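# Close the white door from inside until latched

## Task

From inside the room, push the white door shut so its latch catches and keeps it closed; disturb nothing else and finish holding nothing. Release the door and back away afterwards. The robot must not topple or finish leaning, which counts as failure. At the end, once everything has settled, both arms with their grippers and the lift should be touching nothing at all, and the base should not be in contact with anything movable such as a part, box, cart, lid or drawer.

## Robot and tools

ROBOT. LinearBot: an omnidirectional wheeled base with a column about 1.7 m high. A carriage rides the column (lift_m) and holds two identical six-joint arms (left and right), each ending in a two-finger gripper. Arm bases sit roughly 0.57 m + lift_m above the floor; carriage parts hang about 0.15 m lower. A hand reaches up to 0.78 m from its shoulder but only about 0.38 m beneath its arm base. Hand size is about 0.16 m long and 0.1 m wide (0.14 m opened). Parked joints 1-6 are 0, 0.05, 0.05, 1.45, 0, 0; with both parked the robot is about 0.85 m wide by 0.65 m long. Cameras: carriage_camera (on the carriage, facing forward, tilted about 20 degrees down), left_wrist_camera and right_wrist_camera (looking out past the fingertips).

FRAMES. All positions are metres. Base frame: origin on the floor below the base centre, x forward, y left, z up. left_hand and right_hand readings are in this frame: the point between the finger pads, plus quat_wxyz (hand z along the fingers, fingers open along hand y; a hand pointing straight up with joints 1, 5, 6 at 0 reads (1, 0, 0, 0)). The odometry frame is the base frame at scene start; base_odometry counts wheel turns only (slip counts as motion), heading in rad, left positive, -3.142 to 3.142. Hand readings can be off, usually the true hand is lower.

MOVE. move takes an action made of "base", "joints" or both, with optional "speeds" and "min_time_s", plus "cameras" and "blocking". Without an action it just reports state and images.
- base: one object with exactly one key, an offset relative to where the base last measured itself: translate_m (metres, forward +, -2 to 2), strafe_m (metres, left +, -2 to 2) or rotate_rad (radians, counter-clockwise/left +, -6.3 to 6.3).
- joints: one flat object for both arms and lift, keyed by name, each value an absolute target (not an offset). lift_m 0 to 1 m. For each arm (prefix left_ or right_): joint1_rad -2.617 to 3.054 (yaw about vertical, 0 forward, + left); joint2_rad 0 to 3.141 (shoulder: 0 back level, 1.57 up, 3.14 forward level); joint3_rad 0 to 3.141 (elbow, 0 folded, 3.14 straight); joint4_rad -1.57 to 1.57 (wrist pitch, + lifts fingertips); joint5_rad -1.57 to 1.57 (wrist yaw, + turns fingertips right, opposite to joint 1); joint6_rad -2.094 to 2.094 (roll, + clockwise seen from forearm); gripper_m 0 to 0.093 m (pad gap). Omitted joints keep their old targets.
- speeds: per-action top speed caps: translate_m and strafe_m 0.02-0.5 m/s, rotate_rad 0.05-1.57 rad/s, lift_m 0.08-0.27 m/s (default 0.25).
- min_time_s: 0.1 to 8 s, minimum duration of arm and gripper motions. Too short makes arms rush and overshoot; 2 or more keeps paths straighter.
- cameras: list of camera names or ["all"]; [] for none. blocking: true (default) returns when all motion rests; false returns in about 0.5 s while motion continues.
Out-of-range values are refused; unknown keys make the call invalid. After a refusal or an unrequested stop, the rest of that reply's move, wait and finished_scene calls are skipped. An action lasts at most about 14 s before time_out.

OTHER TOOLS. wait(seconds 0-10, cameras) lets time pass and returns state, ending early if pending moves settle. stop(cameras) brakes every running motion; the base coasts a bit first. zoom_image(camera, region [x0,y0,x1,y1] in pixels, top-left origin, max 504x504) enlarges part of the latest image. read_manual gives licence texts. finished_scene(scene) ends the current scene irreversibly; call nothing else after it in that reply.

RESULTS. "move" reads done or the worst status. base_status / joint_status per motion: moving, done, off_target (stopped short, may still push), contact_stop (base or lift felt resistance; old target dropped), time_out, stopped, not_followed (arm command withheld because arms would come too close; fix by sending that arm its current readings with joint 1 turned away). on_its_own lists uncommanded activity. motor_effort in percent of max, bracket = peak in last action; a lift effort falling during descent means a hand rests on something. Joint torques in N m per arm joint. gripper readings: closed on nothing 0.000-0.003; gripping reads slightly narrower than the object. Motor temperatures per arm; MOTOR HOT appears at 75 °C, and at 100 °C the arm goes limp for 30-60 s (limit_stop_at_motor_heat). Park arms to cool them; avoid holding arms stretched out while idle.

CAUTIONS. The base contact check ignores the arms, so driving can bend an arm against the door. After a stop, back off about 0.2 m the way you came. Never drive away while a hand grips something fixed such as a shut door's handle; that can pitch the robot over, and so can pulling hard with an arm. Stability is worst with a high carriage, extended or loaded arms, pushing, or sudden braking; watch for hand z rising without a command as a lean sign. Do not slam the door, strike fixed objects, or let arms collide or press on each other. With joint 2 below 0.8, swinging joint 1 outward by 0.5 or more can hit the column. Open the gripper well past its reading to release. Finish with hands free, lift and arms clear of everything, and the base away from movable items.

Each tool is called after "Call:" in YAML: its name, and indented under it one key for each argument.

## Session

Call:
move:

Scene clock: 0.00 s.
Joint torques (N m): no reading
Motor temperatures (°C): left_arm=[31 34 39 31 28 30 27] | right_arm=[32 35 36 31 30 29 31]
base_odometry: x=+0.000 y=+0.000 heading=+0.000
base_status: not commanded
joint_positions: lift_m=+0.300 left_joint1_rad=-0.003 left_joint2_rad=+0.052 left_joint3_rad=+0.038 left_joint4_rad=+1.430 left_joint5_rad=-0.033 left_joint6_rad=+0.031 left_gripper_m=+0.09396 right_joint1_rad=+0.000 right_joint2_rad=+0.035 right_joint3_rad=+0.040 right_joint4_rad=+1.434 right_joint5_rad=-0.028 right_joint6_rad=-0.032 right_gripper_m=+0.09396
joint_status: not commanded
motor_effort: lift_m=+18 drive_wheels=+1
left_hand: x=+0.2553 y=+0.3028 z=+1.3095 quat_wxyz=(+0.997, -0.015, +0.077, +0.015) (m; base frame)
right_hand: x=+0.2486 y=-0.2923 z=+1.3103 quat_wxyz=(+0.998, -0.015, +0.066, -0.015) (m; base frame)
pictures: carriage_camera, left_wrist_camera, right_wrist_camera
Images, in order (width x height): carriage_camera 672x504, left_wrist_camera 672x504, right_wrist_camera 672x504.

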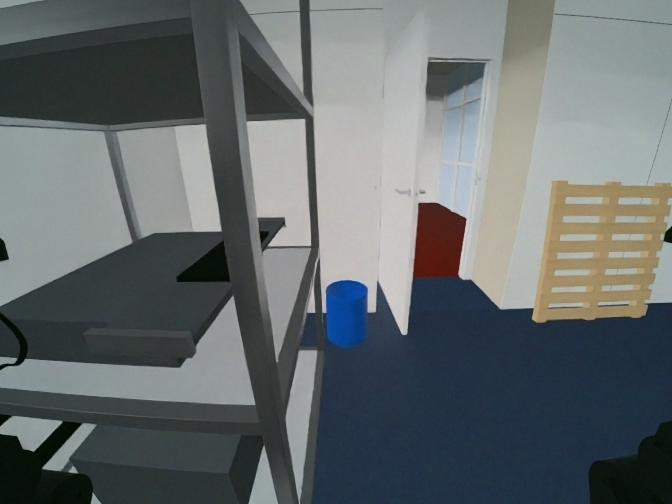

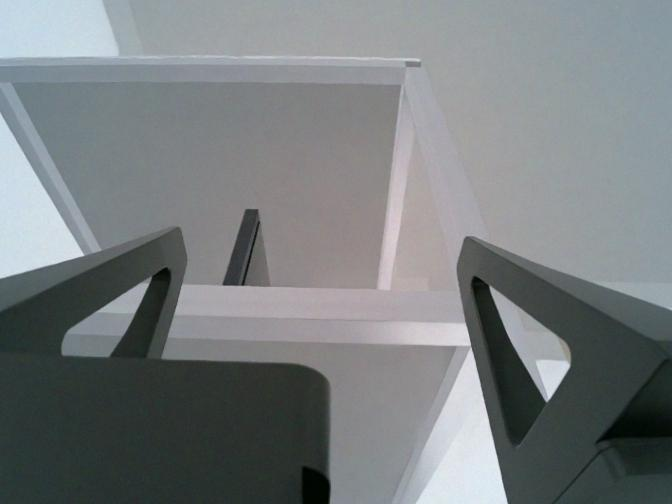

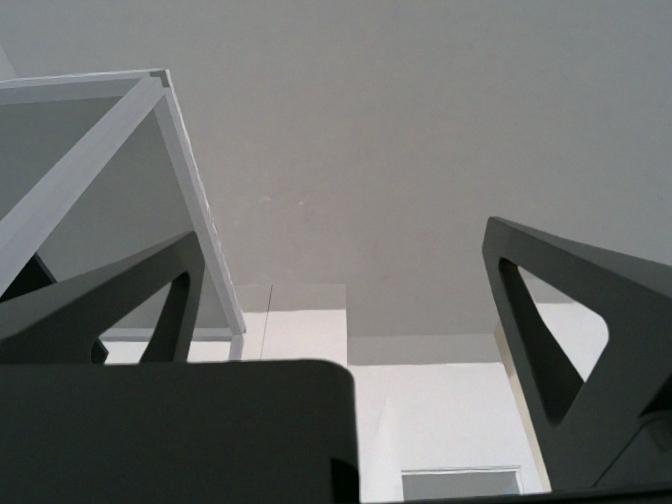

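Call:
move:
  base: {"rotate_rad": -0.6}
  joints: {"left_gripper_m": 0, "right_gripper_m": 0}
  cameras: ["carriage_camera"]

Scene clock: 56.97 s.
Joint torques (N m): left_arm=[-0.01 3.96 5.68 -0.1 0.13 0.05] | right_arm=[-0.06 3.85 5.93 -0.2 -0.05 -0.05]
move: done
base_odometry: x=+0.000 y=+0.000 heading=-0.600
base_status: done
joint_positions: lift_m=+0.300 left_joint1_rad=-0.003 left_joint2_rad=+0.052 left_joint3_rad=+0.038 left_joint4_rad=+1.430 left_joint5_rad=-0.033 left_joint6_rad=+0.031 left_gripper_m=+0.00067 right_joint1_rad=+0.000 right_joint2_rad=+0.035 right_joint3_rad=+0.040 right_joint4_rad=+1.434 right_joint5_rad=-0.028 right_joint6_rad=-0.032 right_gripper_m=+0.00010
joint_status: all done
motor_effort: lift_m=+18(18) drive_wheels=+4(14)
left_hand: x=+0.2553 y=+0.3028 z=+1.3095 quat_wxyz=(+0.997, -0.015, +0.077, +0.015) (m; base frame)
right_hand: x=+0.2486 y=-0.2923 z=+1.3103 quat_wxyz=(+0.998, -0.015, +0.066, -0.015) (m; base frame)
pictures: carriage_camera
Images, in order (width x height): carriage_camera 672x504.

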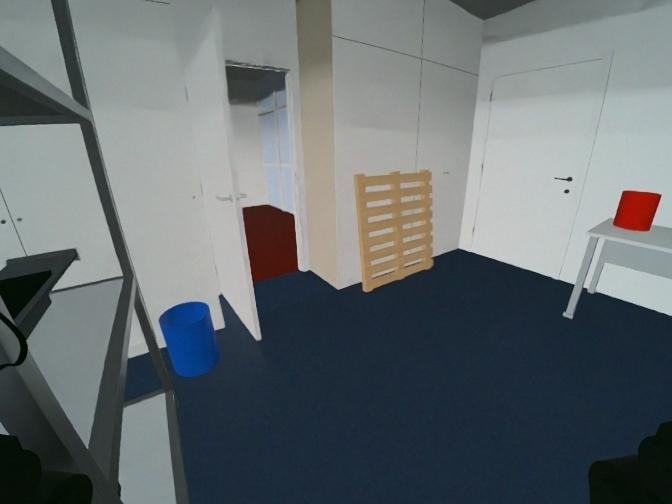

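Call:
move:
  base: {"translate_m": 1.15}

Call:
move:
  base: {"rotate_rad": 0.6}
  joints: {"left_joint2_rad": 1.76, "left_joint3_rad": 1.1, "left_joint4_rad": 0.66, "left_joint5_rad": 0, "left_joint6_rad": 0}
  min_time_s: 3
  cameras: ["all"]

Scene clock: 88.83 s.
Joint torques (N m): left_arm=[-0.09 3.79 5.72 -0.05 0.12 0.05] | right_arm=[0.23 3.71 6.04 -0.19 -0.03 -0.04]
move: contact_stop
base_odometry: x=+0.069 y=-0.048 heading=-0.605
base_status: translate_m contact_stop (by the wheels' count: +0.084 of +1.150)
joint_positions: lift_m=+0.300 left_joint1_rad=-0.005 left_joint2_rad=+0.054 left_joint3_rad=+0.036 left_joint4_rad=+1.427 left_joint5_rad=-0.034 left_joint6_rad=+0.031 left_gripper_m=+0.00067 right_joint1_rad=-0.002 right_joint2_rad=+0.036 right_joint3_rad=+0.039 right_joint4_rad=+1.433 right_joint5_rad=-0.029 right_joint6_rad=-0.032 right_gripper_m=+0.00010
joint_status: not commanded
motor_effort: lift_m=+16(28) drive_wheels=+29(92)
left_hand: x=+0.2573 y=+0.3029 z=+1.3090 quat_wxyz=(+0.997, -0.015, +0.081, +0.014) (m; base frame)
right_hand: x=+0.2495 y=-0.2921 z=+1.3103 quat_wxyz=(+0.997, -0.016, +0.067, -0.016) (m; base frame)
pictures: none

not run: a stop that you did not command came earlier in this reply.

Call:
move:
  base: {"translate_m": 1.065}
  speeds: {"translate_m": 0.3}
  cameras: ["carriage_camera"]

Scene clock: 92.87 s.
Joint torques (N m): left_arm=[-0.05 3.88 5.72 -0.04 0.13 0.07] | right_arm=[0.06 3.75 6.11 -0.16 -0.05 -0.03]
move: contact_stop
base_odometry: x=+0.075 y=-0.052 heading=-0.609
base_status: translate_m contact_stop (by the wheels' count: +0.008 of +1.065)
joint_positions: lift_m=+0.300 left_joint1_rad=-0.004 left_joint2_rad=+0.054 left_joint3_rad=+0.036 left_joint4_rad=+1.429 left_joint5_rad=-0.034 left_joint6_rad=+0.031 left_gripper_m=+0.00067 right_joint1_rad=-0.002 right_joint2_rad=+0.036 right_joint3_rad=+0.039 right_joint4_rad=+1.432 right_joint5_rad=-0.029 right_joint6_rad=-0.032 right_gripper_m=+0.00010
joint_status: not commanded
motor_effort: lift_m=+18(26) drive_wheels=+30(59)
left_hand: x=+0.2569 y=+0.3029 z=+1.3088 quat_wxyz=(+0.997, -0.015, +0.080, +0.015) (m; base frame)
right_hand: x=+0.2497 y=-0.2921 z=+1.3100 quat_wxyz=(+0.997, -0.016, +0.068, -0.016) (m; base frame)
pictures: carriage_camera
Images, in order (width x height): carriage_camera 672x504.

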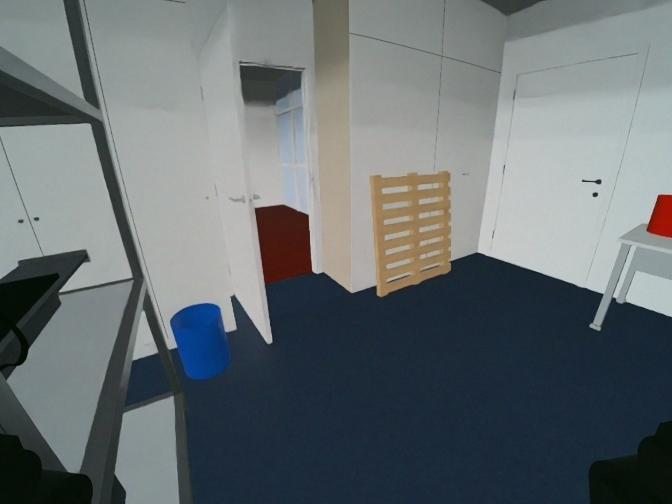

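Call:
move:
  base: {"translate_m": -0.12}
  speeds: {"translate_m": 0.2}

Call:
move:
  base: {"rotate_rad": 0.61}
  speeds: {"rotate_rad": 0.5}

Call:
move:
  base: {"strafe_m": -0.7}
  speeds: {"strafe_m": 0.3}
  cameras: ["all"]

Scene clock: 107.30 s.
Joint torques (N m): left_arm=[0.05 3.84 5.74 -0.03 0.1 0.05] | right_arm=[-0.03 3.89 6.12 -0.15 -0.02 -0.03]
move: done
base_odometry: x=-0.023 y=+0.016 heading=-0.608
base_status: done
joint_positions: lift_m=+0.300 left_joint1_rad=-0.004 left_joint2_rad=+0.054 left_joint3_rad=+0.036 left_joint4_rad=+1.426 left_joint5_rad=-0.034 left_joint6_rad=+0.031 left_gripper_m=+0.00067 right_joint1_rad=-0.001 right_joint2_rad=+0.036 right_joint3_rad=+0.039 right_joint4_rad=+1.432 right_joint5_rad=-0.029 right_joint6_rad=-0.032 right_gripper_m=+0.00010
joint_status: not commanded
motor_effort: lift_m=+17(17) drive_wheels=+6(21)
left_hand: x=+0.2575 y=+0.3029 z=+1.3089 quat_wxyz=(+0.996, -0.015, +0.081, +0.015) (m; base frame)
right_hand: x=+0.2497 y=-0.2921 z=+1.3101 quat_wxyz=(+0.997, -0.016, +0.068, -0.016) (m; base frame)
pictures: none

Scene clock: 109.43 s.
Joint torques (N m): left_arm=[-0.2 3.75 5.89 -0.05 0.11 0.04] | right_arm=[-0.02 3.73 6.06 -0.17 -0.04 -0.04]
move: done
base_odometry: x=-0.023 y=+0.016 heading=+0.002
base_status: done
joint_positions: lift_m=+0.300 left_joint1_rad=-0.004 left_joint2_rad=+0.054 left_joint3_rad=+0.036 left_joint4_rad=+1.426 left_joint5_rad=-0.034 left_joint6_rad=+0.031 left_gripper_m=+0.00067 right_joint1_rad=-0.001 right_joint2_rad=+0.036 right_joint3_rad=+0.039 right_joint4_rad=+1.432 right_joint5_rad=-0.029 right_joint6_rad=-0.032 right_gripper_m=+0.00010
joint_status: not commanded
motor_effort: lift_m=+17(17) drive_wheels=+5(15)
left_hand: x=+0.2575 y=+0.3029 z=+1.3089 quat_wxyz=(+0.996, -0.015, +0.081, +0.015) (m; base frame)
right_hand: x=+0.2496 y=-0.2921 z=+1.3101 quat_wxyz=(+0.997, -0.016, +0.068, -0.016) (m; base frame)
pictures: none

Scene clock: 113.27 s.
Joint torques (N m): left_arm=[-0.16 3.71 5.78 -0.01 0.13 0.06] | right_arm=[0.13 3.73 6.05 -0.16 -0.03 -0.04]
move: done
base_odometry: x=-0.021 y=-0.684 heading=+0.003
base_status: done
joint_positions: lift_m=+0.300 left_joint1_rad=-0.004 left_joint2_rad=+0.054 left_joint3_rad=+0.036 left_joint4_rad=+1.426 left_joint5_rad=-0.034 left_joint6_rad=+0.031 left_gripper_m=+0.00067 right_joint1_rad=-0.001 right_joint2_rad=+0.036 right_joint3_rad=+0.039 right_joint4_rad=+1.432 right_joint5_rad=-0.029 right_joint6_rad=-0.032 right_gripper_m=+0.00010
joint_status: not commanded
motor_effort: lift_m=+17(18) drive_wheels=-3(19)
left_hand: x=+0.2575 y=+0.3029 z=+1.3089 quat_wxyz=(+0.996, -0.015, +0.081, +0.015) (m; base frame)
right_hand: x=+0.2496 y=-0.2921 z=+1.3101 quat_wxyz=(+0.997, -0.016, +0.068, -0.016) (m; base frame)
pictures: carriage_camera, left_wrist_camera, right_wrist_camera
Images, in order (width x height): carriage_camera 672x504, left_wrist_camera 672x504, right_wrist_camera 672x504.

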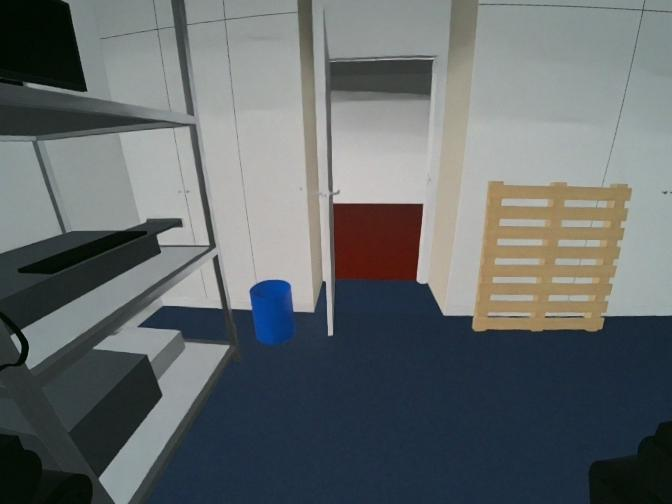

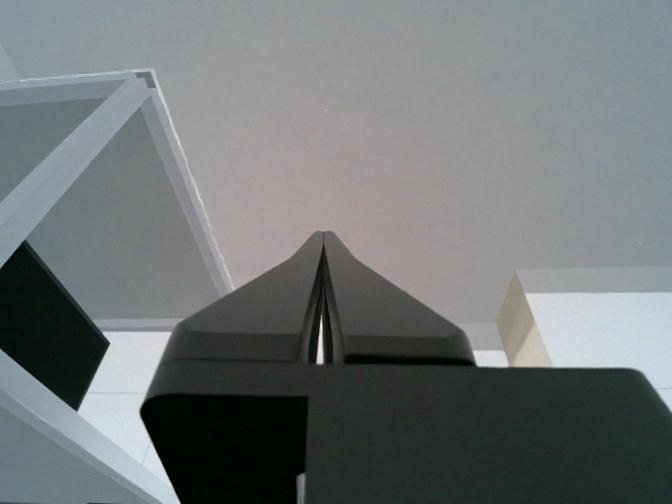

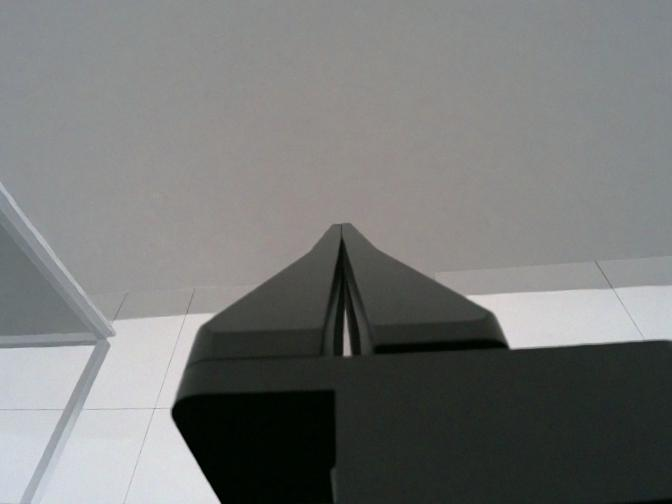

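Call:
move:
  base: {"strafe_m": -0.17}
  speeds: {"strafe_m": 0.2}
  joints: {"left_joint1_rad": 0, "left_joint2_rad": 1.76, "left_joint3_rad": 1.1, "left_joint4_rad": 0.66, "left_joint5_rad": 0, "left_joint6_rad": 0}
  min_time_s: 2

Call:
move:
  base: {"translate_m": 1.0}
  speeds: {"translate_m": 0.35}
  cameras: ["carriage_camera", "left_wrist_camera"]

Scene clock: 125.33 s.
Joint torques (N m): left_arm=[0.13 -8.99 9.22 1.9 0.28 -0.11] | right_arm=[0.06 3.78 6.04 -0.15 -0.06 -0.03]
move: done
base_odometry: x=-0.021 y=-0.854 heading=+0.003
base_status: done
joint_positions: lift_m=+0.300 left_joint1_rad=-0.004 left_joint2_rad=+1.752 left_joint3_rad=+1.072 left_joint4_rad=+0.669 left_joint5_rad=-0.016 left_joint6_rad=+0.012 left_gripper_m=+0.00067 right_joint1_rad=-0.001 right_joint2_rad=+0.036 right_joint3_rad=+0.039 right_joint4_rad=+1.432 right_joint5_rad=-0.029 right_joint6_rad=-0.032 right_gripper_m=+0.00010
joint_status: all done
motor_effort: lift_m=+17(18) drive_wheels=-2(16)
left_hand: x=+0.7590 y=+0.2977 z=+1.1437 quat_wxyz=(+0.703, +0.000, +0.711, +0.008) (m; base frame)
right_hand: x=+0.2496 y=-0.2921 z=+1.3101 quat_wxyz=(+0.997, -0.016, +0.068, -0.015) (m; base frame)
pictures: none

Scene clock: 129.90 s.
Joint torques (N m): left_arm=[0.24 -8.98 9.11 1.92 0.28 -0.11] | right_arm=[-0.05 3.75 6.04 -0.18 -0.04 -0.04]
move: done
base_odometry: x=+0.979 y=-0.851 heading=+0.003
base_status: done
joint_positions: lift_m=+0.300 left_joint1_rad=-0.004 left_joint2_rad=+1.752 left_joint3_rad=+1.072 left_joint4_rad=+0.665 left_joint5_rad=-0.015 left_joint6_rad=+0.012 left_gripper_m=+0.00067 right_joint1_rad=-0.001 right_joint2_rad=+0.036 right_joint3_rad=+0.039 right_joint4_rad=+1.432 right_joint5_rad=-0.029 right_joint6_rad=-0.032 right_gripper_m=+0.00010
joint_status: not commanded
motor_effort: lift_m=+18(18) drive_wheels=-1(14)
left_hand: x=+0.7590 y=+0.2976 z=+1.1426 quat_wxyz=(+0.702, +0.000, +0.713, +0.008) (m; base frame)
right_hand: x=+0.2496 y=-0.2921 z=+1.3101 quat_wxyz=(+0.997, -0.016, +0.068, -0.015) (m; base frame)
pictures: carriage_camera, left_wrist_camera
Images, in order (width x height): carriage_camera 672x504, left_wrist_camera 672x504.

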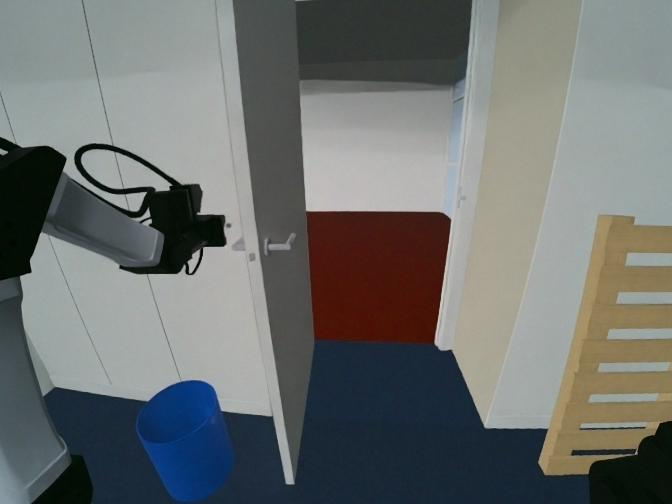

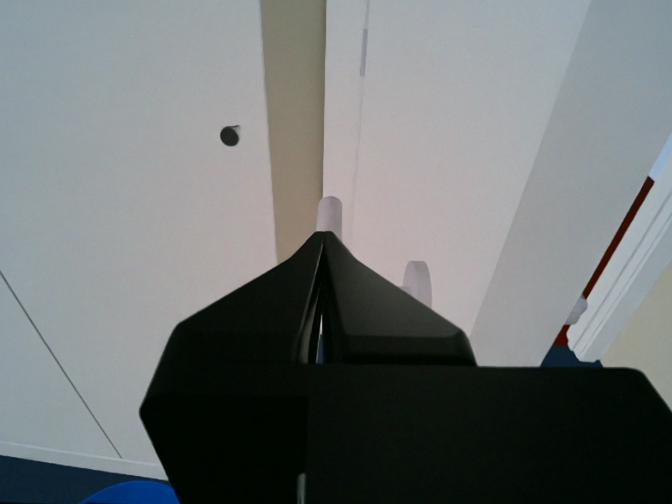

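Call:
move:
  base: {"translate_m": 0.19}
  speeds: {"translate_m": 0.2}

Call:
move:
  base: {"strafe_m": -0.3}
  speeds: {"strafe_m": 0.15}
  cameras: ["carriage_camera", "left_wrist_camera"]

Scene clock: 141.37 s.
Joint torques (N m): left_arm=[0.27 -8.94 9.21 1.95 0.29 -0.12] | right_arm=[-0.06 3.82 6.12 -0.16 -0.03 -0.06]
Motor temperatures (°C): left_arm=[31 37 45 35 28 30 28] | right_arm=[31 36 38 30 30 29 31]
move: done
base_odometry: x=+1.169 y=-0.851 heading=+0.002
base_status: done
joint_positions: lift_m=+0.300 left_joint1_rad=-0.004 left_joint2_rad=+1.752 left_joint3_rad=+1.072 left_joint4_rad=+0.663 left_joint5_rad=-0.015 left_joint6_rad=+0.012 left_gripper_m=+0.00067 right_joint1_rad=-0.001 right_joint2_rad=+0.036 right_joint3_rad=+0.039 right_joint4_rad=+1.432 right_joint5_rad=-0.029 right_joint6_rad=-0.032 right_gripper_m=+0.00010
joint_status: not commanded
motor_effort: lift_m=+18(18) drive_wheels=+0(12)
left_hand: x=+0.7590 y=+0.2976 z=+1.1421 quat_wxyz=(+0.701, +0.000, +0.713, +0.008) (m; base frame)
right_hand: x=+0.2496 y=-0.2921 z=+1.3101 quat_wxyz=(+0.997, -0.016, +0.068, -0.015) (m; base frame)
pictures: none

Scene clock: 144.27 s.
Joint torques (N m): left_arm=[-0.29 -9.03 9.17 1.92 0.23 -0.05] | right_arm=[0.09 3.77 6.13 -0.18 -0.03 -0.04]
move: done
base_odometry: x=+1.170 y=-1.151 heading=+0.003
base_status: done
joint_positions: lift_m=+0.300 left_joint1_rad=+0.002 left_joint2_rad=+1.752 left_joint3_rad=+1.072 left_joint4_rad=+0.662 left_joint5_rad=-0.014 left_joint6_rad=+0.008 left_gripper_m=+0.00066 right_joint1_rad=-0.001 right_joint2_rad=+0.036 right_joint3_rad=+0.039 right_joint4_rad=+1.432 right_joint5_rad=-0.029 right_joint6_rad=-0.032 right_gripper_m=+0.00010
joint_status: not commanded
motor_effort: lift_m=+17(18) drive_wheels=+0(13)
left_hand: x=+0.7590 y=+0.3004 z=+1.1420 quat_wxyz=(+0.701, -0.002, +0.713, +0.008) (m; base frame)
right_hand: x=+0.2496 y=-0.2921 z=+1.3101 quat_wxyz=(+0.997, -0.016, +0.068, -0.015) (m; base frame)
pictures: carriage_camera, left_wrist_camera
Images, in order (width x height): carriage_camera 672x504, left_wrist_camera 672x504.

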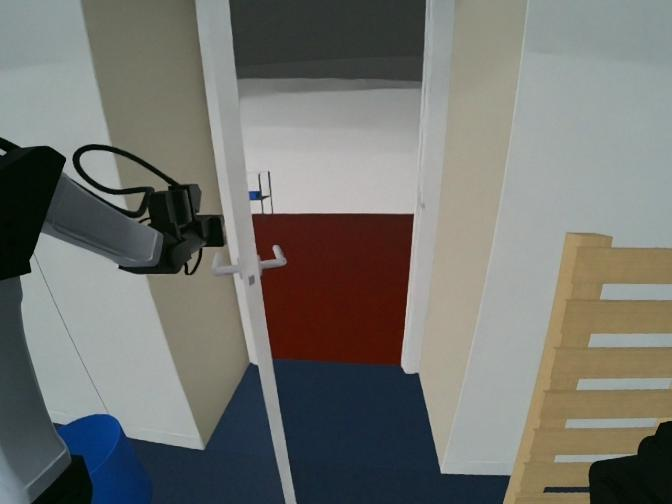

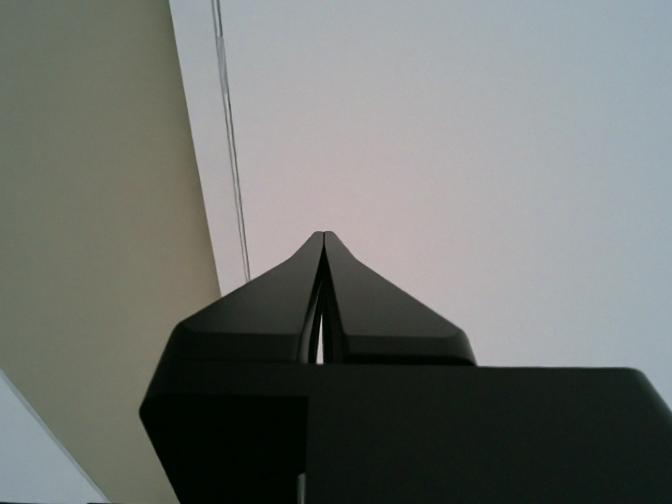

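Call:
move:
  base: {"translate_m": 0.4}
  speeds: {"translate_m": 0.2}
  joints: {"left_joint1_rad": -0.7}
  min_time_s: 2.5
  cameras: ["carriage_camera", "left_wrist_camera"]

Scene clock: 166.47 s.
Joint torques (N m): left_arm=[-0.76 -8.99 9.2 1.94 0.25 0.04] | right_arm=[-0.05 3.69 6.11 -0.17 -0.05 -0.04]
move: done
base_odometry: x=+1.570 y=-1.150 heading=+0.002
base_status: done
joint_positions: lift_m=+0.300 left_joint1_rad=-0.693 left_joint2_rad=+1.752 left_joint3_rad=+1.072 left_joint4_rad=+0.661 left_joint5_rad=-0.014 left_joint6_rad=+0.000 left_gripper_m=+0.00067 right_joint1_rad=-0.001 right_joint2_rad=+0.036 right_joint3_rad=+0.039 right_joint4_rad=+1.432 right_joint5_rad=-0.029 right_joint6_rad=-0.032 right_gripper_m=+0.00010
joint_status: all done
motor_effort: lift_m=+17(18) drive_wheels=-3(13)
left_hand: x=+0.6350 y=-0.0484 z=+1.1418 quat_wxyz=(+0.661, +0.238, +0.673, -0.233) (m; base frame)
right_hand: x=+0.2496 y=-0.2921 z=+1.3101 quat_wxyz=(+0.997, -0.016, +0.068, -0.015) (m; base frame)
pictures: carriage_camera, left_wrist_camera
Images, in order (width x height): carriage_camera 672x504, left_wrist_camera 672x504.

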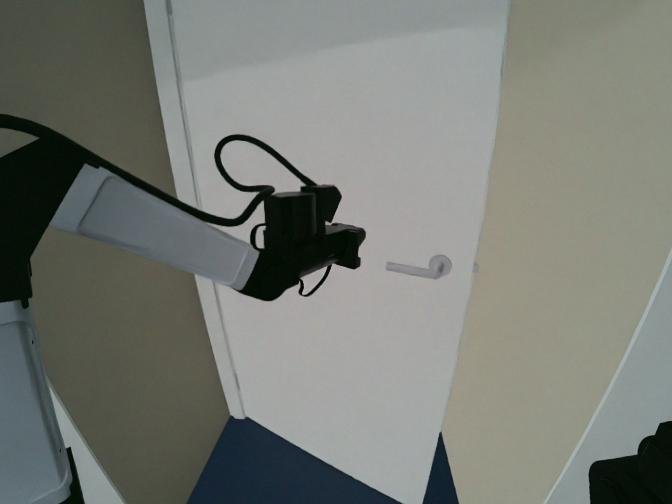

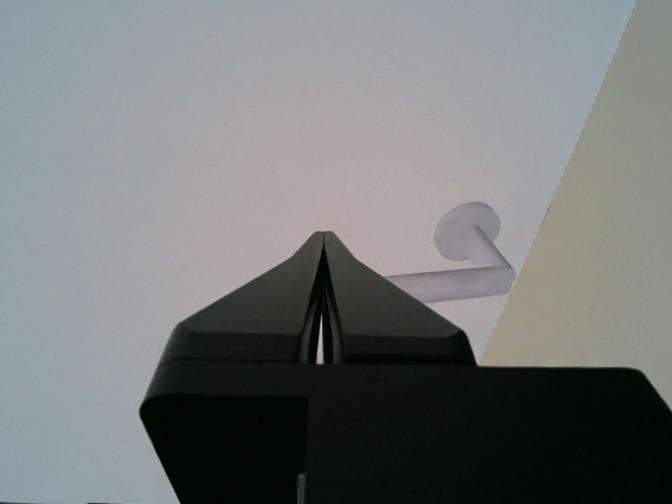

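Call:
move:
  base: {"translate_m": 0.38}
  speeds: {"translate_m": 0.2}
  joints: {"lift_m": 0.36}
  cameras: ["carriage_camera", "left_wrist_camera"]

Scene clock: 179.23 s.
Joint torques (N m): left_arm=[0.09 -8.87 8.83 2.02 -0.08 0.04] | right_arm=[-0.12 3.86 6.01 -0.21 -0.05 -0.04]
move: done
base_odometry: x=+1.950 y=-1.150 heading=+0.002
base_status: done
joint_positions: lift_m=+0.360 left_joint1_rad=-0.702 left_joint2_rad=+1.752 left_joint3_rad=+1.078 left_joint4_rad=+0.649 left_joint5_rad=+0.014 left_joint6_rad=+0.000 left_gripper_m=+0.00066 right_joint1_rad=-0.001 right_joint2_rad=+0.036 right_joint3_rad=+0.039 right_joint4_rad=+1.433 right_joint5_rad=-0.029 right_joint6_rad=-0.032 right_gripper_m=+0.00010
joint_status: all done
motor_effort: lift_m=+17(21) drive_wheels=+2(15)
left_hand: x=+0.6291 y=-0.0563 z=+1.2017 quat_wxyz=(+0.654, +0.251, +0.670, -0.245) (m; base frame)
right_hand: x=+0.2494 y=-0.2921 z=+1.3701 quat_wxyz=(+0.998, -0.016, +0.067, -0.015) (m; base frame)
pictures: carriage_camera, left_wrist_camera
Images, in order (width x height): carriage_camera 672x504, left_wrist_camera 672x504.

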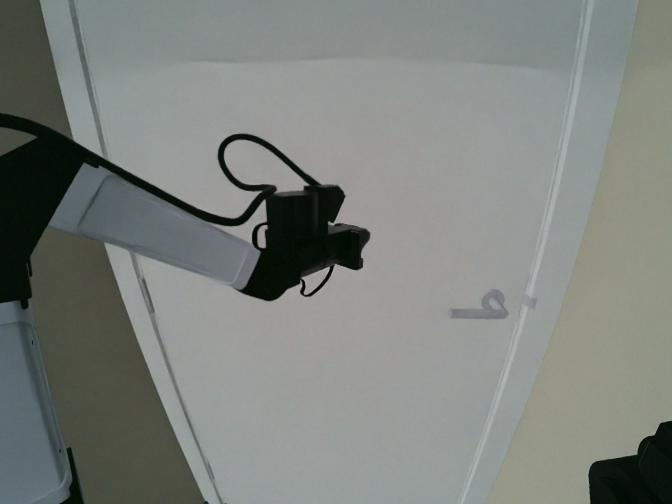

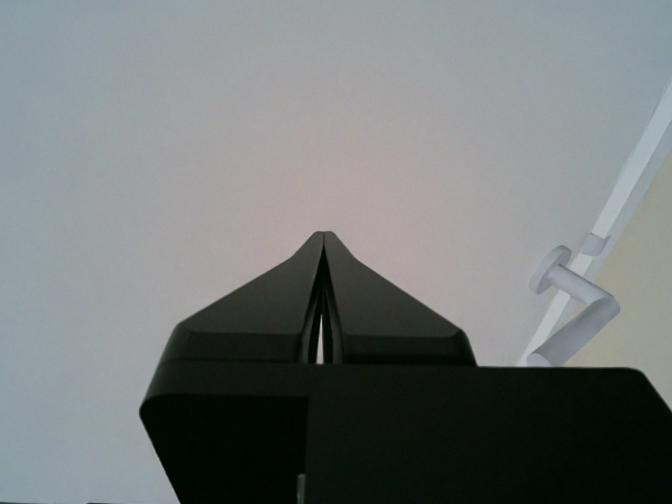

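Call:
move:
  base: {"translate_m": 0.12}
  speeds: {"translate_m": 0.1}
  cameras: ["carriage_camera", "left_wrist_camera"]

Scene clock: 184.03 s.
Joint torques (N m): left_arm=[9.92 -3.69 10.61 2.71 -3.3 0.39] | right_arm=[-0.01 3.7 6.08 -0.2 -0.04 -0.06]
move: done
base_odometry: x=+2.070 y=-1.150 heading=+0.002
base_status: done
joint_positions: lift_m=+0.360 left_joint1_rad=-0.831 left_joint2_rad=+1.699 left_joint3_rad=+1.056 left_joint4_rad=+0.577 left_joint5_rad=+0.295 left_joint6_rad=-0.033 left_gripper_m=+0.00073 right_joint1_rad=-0.001 right_joint2_rad=+0.036 right_joint3_rad=+0.039 right_joint4_rad=+1.433 right_joint5_rad=-0.029 right_joint6_rad=-0.032 right_gripper_m=+0.00010
joint_status: not commanded
motor_effort: lift_m=+17(18) drive_wheels=+8(16)
left_hand: x=+0.5322 y=-0.1253 z=+1.2013 quat_wxyz=(+0.569, +0.373, +0.626, -0.381) (m; base frame)
right_hand: x=+0.2494 y=-0.2921 z=+1.3701 quat_wxyz=(+0.998, -0.016, +0.067, -0.015) (m; base frame)
pictures: carriage_camera, left_wrist_camera
Images, in order (width x height): carriage_camera 672x504, left_wrist_camera 672x504.

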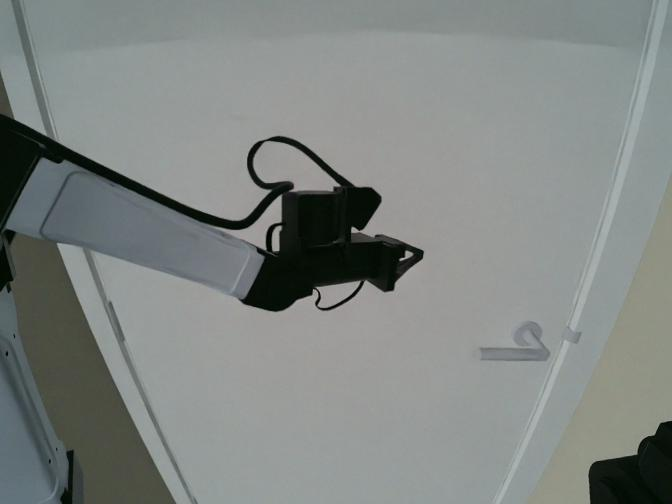

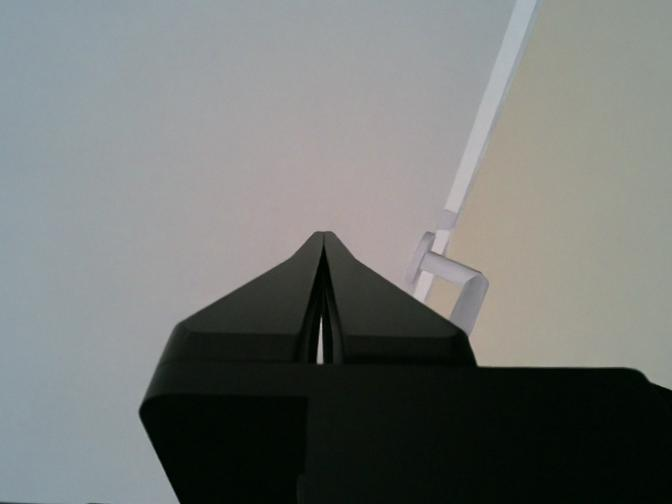

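Call:
zoom_image:
  camera: "carriage_camera"
  region: [460, 280, 620, 400]

Call:
zoom_image:
  camera: "carriage_camera"
  region: [480, 0, 672, 144]

Scaled by 3.150 from the camera's 672x504 image, which has a finer 960x720 frame.

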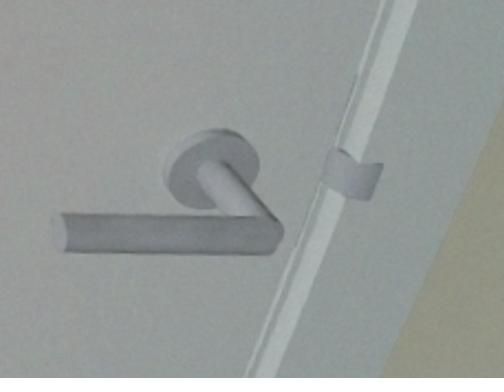

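Scaled by 2.625 from the camera's 672x504 image, which has a finer 960x720 frame.

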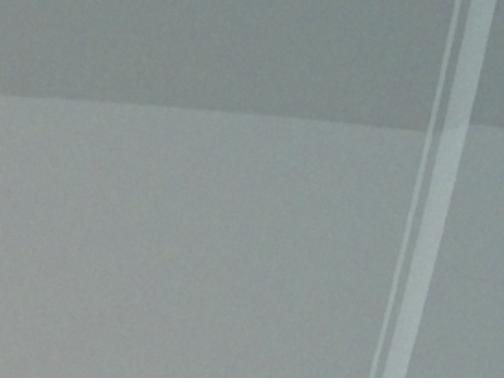

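Call:
move:
  base: {"translate_m": -0.5}
  speeds: {"translate_m": 0.2}

Call:
move:
  joints: {"right_joint1_rad": 0, "right_joint2_rad": 1.76, "right_joint3_rad": 1.1, "right_joint4_rad": 0.66, "right_joint5_rad": 0, "right_joint6_rad": 0, "left_joint1_rad": 0, "left_joint2_rad": 0.05, "left_joint3_rad": 0.05, "left_joint4_rad": 1.45, "left_joint5_rad": 0, "left_joint6_rad": 0}
  min_time_s: 2
  cameras: ["carriage_camera", "right_wrist_camera"]

Call:
zoom_image:
  camera: "carriage_camera"
  region: [330, 100, 530, 250]

Scene clock: 206.43 s.
Joint torques (N m): left_arm=[-0.28 -8.72 9.24 2.15 -0.07 0.15] | right_arm=[-0.06 3.78 6.04 -0.18 -0.03 -0.01]
Motor temperatures (°C): left_arm=[36 38 51 46 35 30 29] | right_arm=[31 36 38 29 29 29 31]
move: done
base_odometry: x=+1.570 y=-1.151 heading=+0.002
base_status: done
joint_positions: lift_m=+0.360 left_joint1_rad=-0.699 left_joint2_rad=+1.750 left_joint3_rad=+1.071 left_joint4_rad=+0.642 left_joint5_rad=+0.015 left_joint6_rad=-0.009 left_gripper_m=+0.00067 right_joint1_rad=-0.001 right_joint2_rad=+0.036 right_joint3_rad=+0.039 right_joint4_rad=+1.433 right_joint5_rad=-0.029 right_joint6_rad=-0.032 right_gripper_m=+0.00010
joint_status: not commanded
motor_effort: lift_m=+17(18) drive_wheels=+0(12)
left_hand: x=+0.6290 y=-0.0546 z=+1.1978 quat_wxyz=(+0.649, +0.248, +0.676, -0.246) (m; base frame)
right_hand: x=+0.2495 y=-0.2921 z=+1.3701 quat_wxyz=(+0.997, -0.016, +0.067, -0.015) (m; base frame)
pictures: none

Scene clock: 208.77 s.
Joint torques (N m): left_arm=[0.36 3.02 4.66 0.03 -0.02 0.15] | right_arm=[-0.02 -8.02 10.14 2.14 0.07 0.04]
move: done
base_odometry: x=+1.570 y=-1.151 heading=+0.002
base_status: not commanded
joint_positions: lift_m=+0.360 left_joint1_rad=-0.006 left_joint2_rad=+0.057 left_joint3_rad=+0.057 left_joint4_rad=+1.434 left_joint5_rad=+0.009 left_joint6_rad=-0.009 left_gripper_m=+0.00067 right_joint1_rad=-0.001 right_joint2_rad=+1.749 right_joint3_rad=+1.072 right_joint4_rad=+0.670 right_joint5_rad=-0.013 right_joint6_rad=-0.009 right_gripper_m=+0.00010
joint_status: all done
motor_effort: lift_m=+17(18) drive_wheels=+0(4)
left_hand: x=+0.2506 y=+0.2953 z=+1.3748 quat_wxyz=(+0.998, +0.004, +0.069, -0.008) (m; base frame)
right_hand: x=+0.7586 y=-0.2952 z=+1.2055 quat_wxyz=(+0.705, -0.007, +0.710, +0.001) (m; base frame)
pictures: carriage_camera, right_wrist_camera
Images, in order (width x height): carriage_camera 672x504, right_wrist_camera 672x504.

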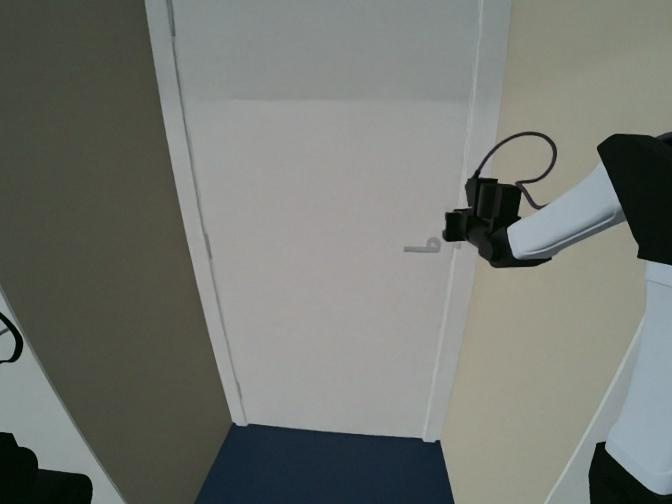

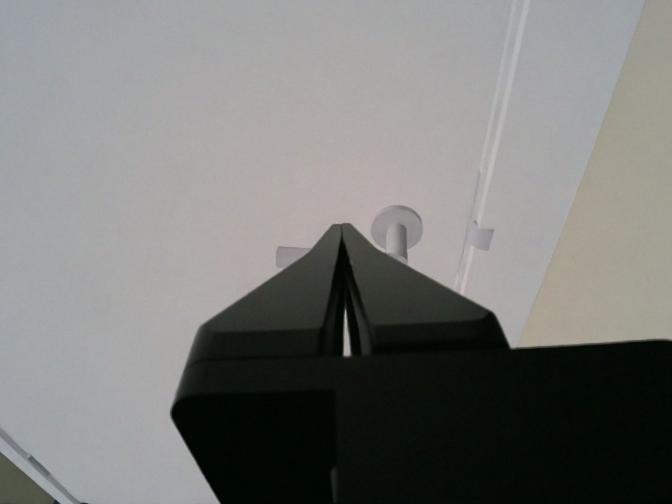

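Scaled by 2.520 from the camera's 672x504 image, which has a finer 960x720 frame.

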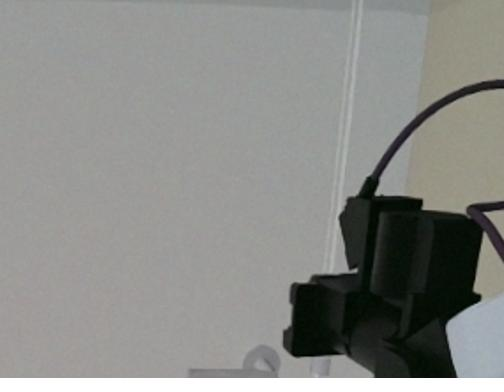

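Call:
move:
  base: {"translate_m": 0.26}
  speeds: {"translate_m": 0.2}

Call:
move:
  base: {"translate_m": 0.06}
  speeds: {"translate_m": 0.05}
  cameras: ["right_wrist_camera"]

Call:
move:
  base: {"translate_m": 0.05}
  speeds: {"translate_m": 0.05}
  cameras: ["right_wrist_camera"]

Scene clock: 221.63 s.
Joint torques (N m): left_arm=[0.31 3.3 4.78 -0.09 -0.01 0.17] | right_arm=[0.03 -0.57 14.01 3.39 -0.12 0.01]
Motor temperatures (°C): left_arm=[34 37 48 40 32 30 29] | right_arm=[31 38 40 33 29 29 31]
move: done
base_odometry: x=+1.830 y=-1.151 heading=+0.001
base_status: done
joint_positions: lift_m=+0.360 left_joint1_rad=-0.006 left_joint2_rad=+0.056 left_joint3_rad=+0.056 left_joint4_rad=+1.445 left_joint5_rad=+0.009 left_joint6_rad=-0.009 left_gripper_m=+0.00067 right_joint1_rad=-0.001 right_joint2_rad=+1.670 right_joint3_rad=+1.036 right_joint4_rad=+0.560 right_joint5_rad=+0.000 right_joint6_rad=-0.007 right_gripper_m=+0.00010
joint_status: not commanded
motor_effort: lift_m=+17(18) drive_wheels=+13(17)
left_hand: x=+0.2478 y=+0.2954 z=+1.3749 quat_wxyz=(+0.998, +0.004, +0.063, -0.008) (m; base frame)
right_hand: x=+0.7415 y=-0.2975 z=+1.2017 quat_wxyz=(+0.680, -0.002, +0.733, -0.003) (m; base frame)
pictures: none

Scene clock: 223.07 s.
Joint torques (N m): left_arm=[0.42 3.3 4.9 -0.08 -0.02 0.15] | right_arm=[-0.65 13.27 17.51 5.79 0.3 0.01]
move: contact_stop
base_odometry: x=+1.872 y=-1.151 heading=-0.001
base_status: translate_m contact_stop (by the wheels' count: +0.043 of +0.060)
joint_positions: lift_m=+0.360 left_joint1_rad=-0.005 left_joint2_rad=+0.056 left_joint3_rad=+0.053 left_joint4_rad=+1.448 left_joint5_rad=+0.009 left_joint6_rad=-0.009 left_gripper_m=+0.00067 right_joint1_rad=+0.006 right_joint2_rad=+1.525 right_joint3_rad=+1.000 right_joint4_rad=+0.337 right_joint5_rad=-0.039 right_joint6_rad=-0.006 right_gripper_m=+0.00010
joint_status: not commanded
motor_effort: lift_m=+17(18) drive_wheels=+22(46)
left_hand: x=+0.2477 y=+0.2954 z=+1.3743 quat_wxyz=(+0.998, +0.004, +0.063, -0.008) (m; base frame)
right_hand: x=+0.7086 y=-0.2877 z=+1.2007 quat_wxyz=(+0.637, -0.017, +0.770, +0.015) (m; base frame)
pictures: right_wrist_camera
Images, in order (width x height): right_wrist_camera 672x504.

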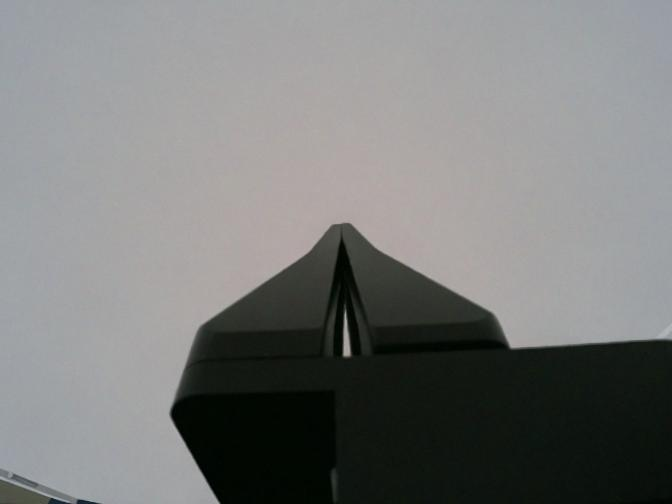

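not run: a stop that you did not command came earlier in this reply.

Call:
move:
  base: {"translate_m": -0.35}
  speeds: {"translate_m": 0.2}
  cameras: ["carriage_camera","right_wrist_camera"]

Call:
zoom_image:
  camera: "right_wrist_camera"
  region: [360, 0, 560, 300]

Call:
finished_scene:
  scene: 1

Scene clock: 231.07 s.
Joint torques (N m): left_arm=[0.38 3.26 4.98 -0.02 -0.01 0.14] | right_arm=[-0.61 -8.28 9.87 2.34 0.06 0.03]
Motor temperatures (°C): left_arm=[33 37 47 38 31 30 29] | right_arm=[31 40 43 41 29 29 31]
move: done
base_odometry: x=+1.522 y=-1.151 heading=-0.001
base_status: done
joint_positions: lift_m=+0.360 left_joint1_rad=-0.005 left_joint2_rad=+0.056 left_joint3_rad=+0.052 left_joint4_rad=+1.448 left_joint5_rad=+0.009 left_joint6_rad=-0.009 left_gripper_m=+0.00067 right_joint1_rad=+0.006 right_joint2_rad=+1.754 right_joint3_rad=+1.074 right_joint4_rad=+0.651 right_joint5_rad=-0.013 right_joint6_rad=-0.006 right_gripper_m=+0.00010
joint_status: not commanded
motor_effort: lift_m=+17(18) drive_wheels=+3(18)
left_hand: x=+0.2480 y=+0.2954 z=+1.3741 quat_wxyz=(+0.998, +0.004, +0.063, -0.008) (m; base frame)
right_hand: x=+0.7593 y=-0.2919 z=+1.1989 quat_wxyz=(+0.697, -0.008, +0.717, +0.004) (m; base frame)
pictures: carriage_camera, right_wrist_camera
Images, in order (width x height): carriage_camera 672x504, right_wrist_camera 672x504.

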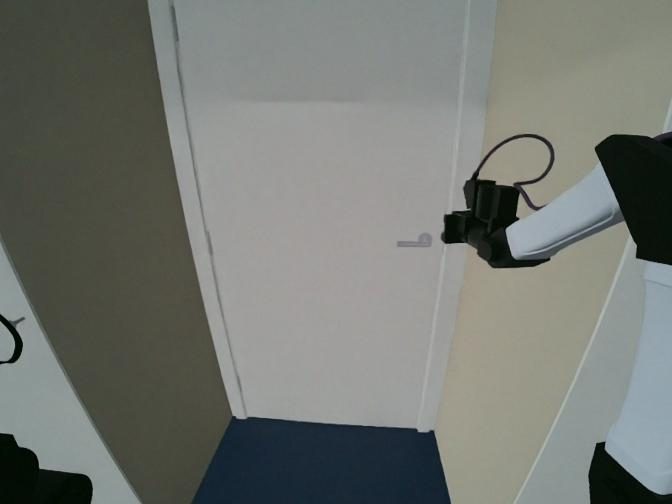

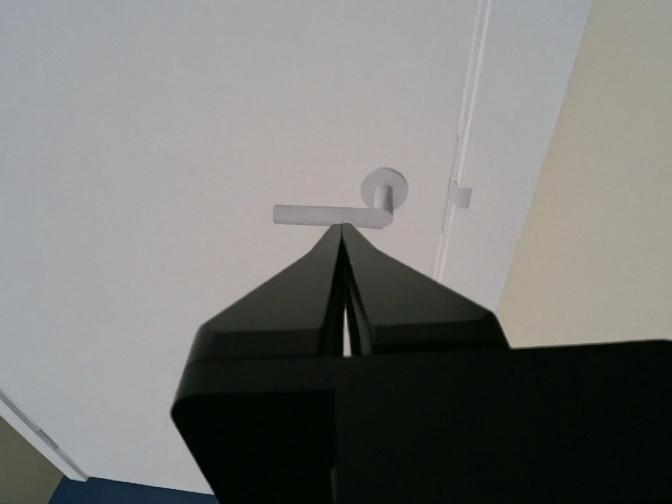

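Scaled by 1.680 from the camera's 672x504 image, which has a finer 960x720 frame.

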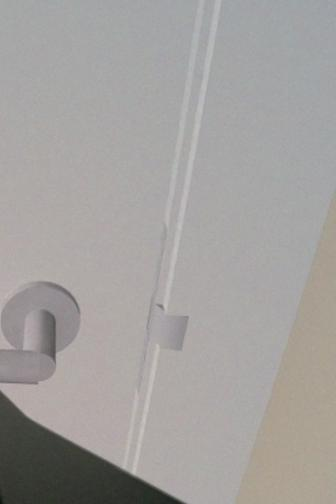

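The scene is finished: the task was done.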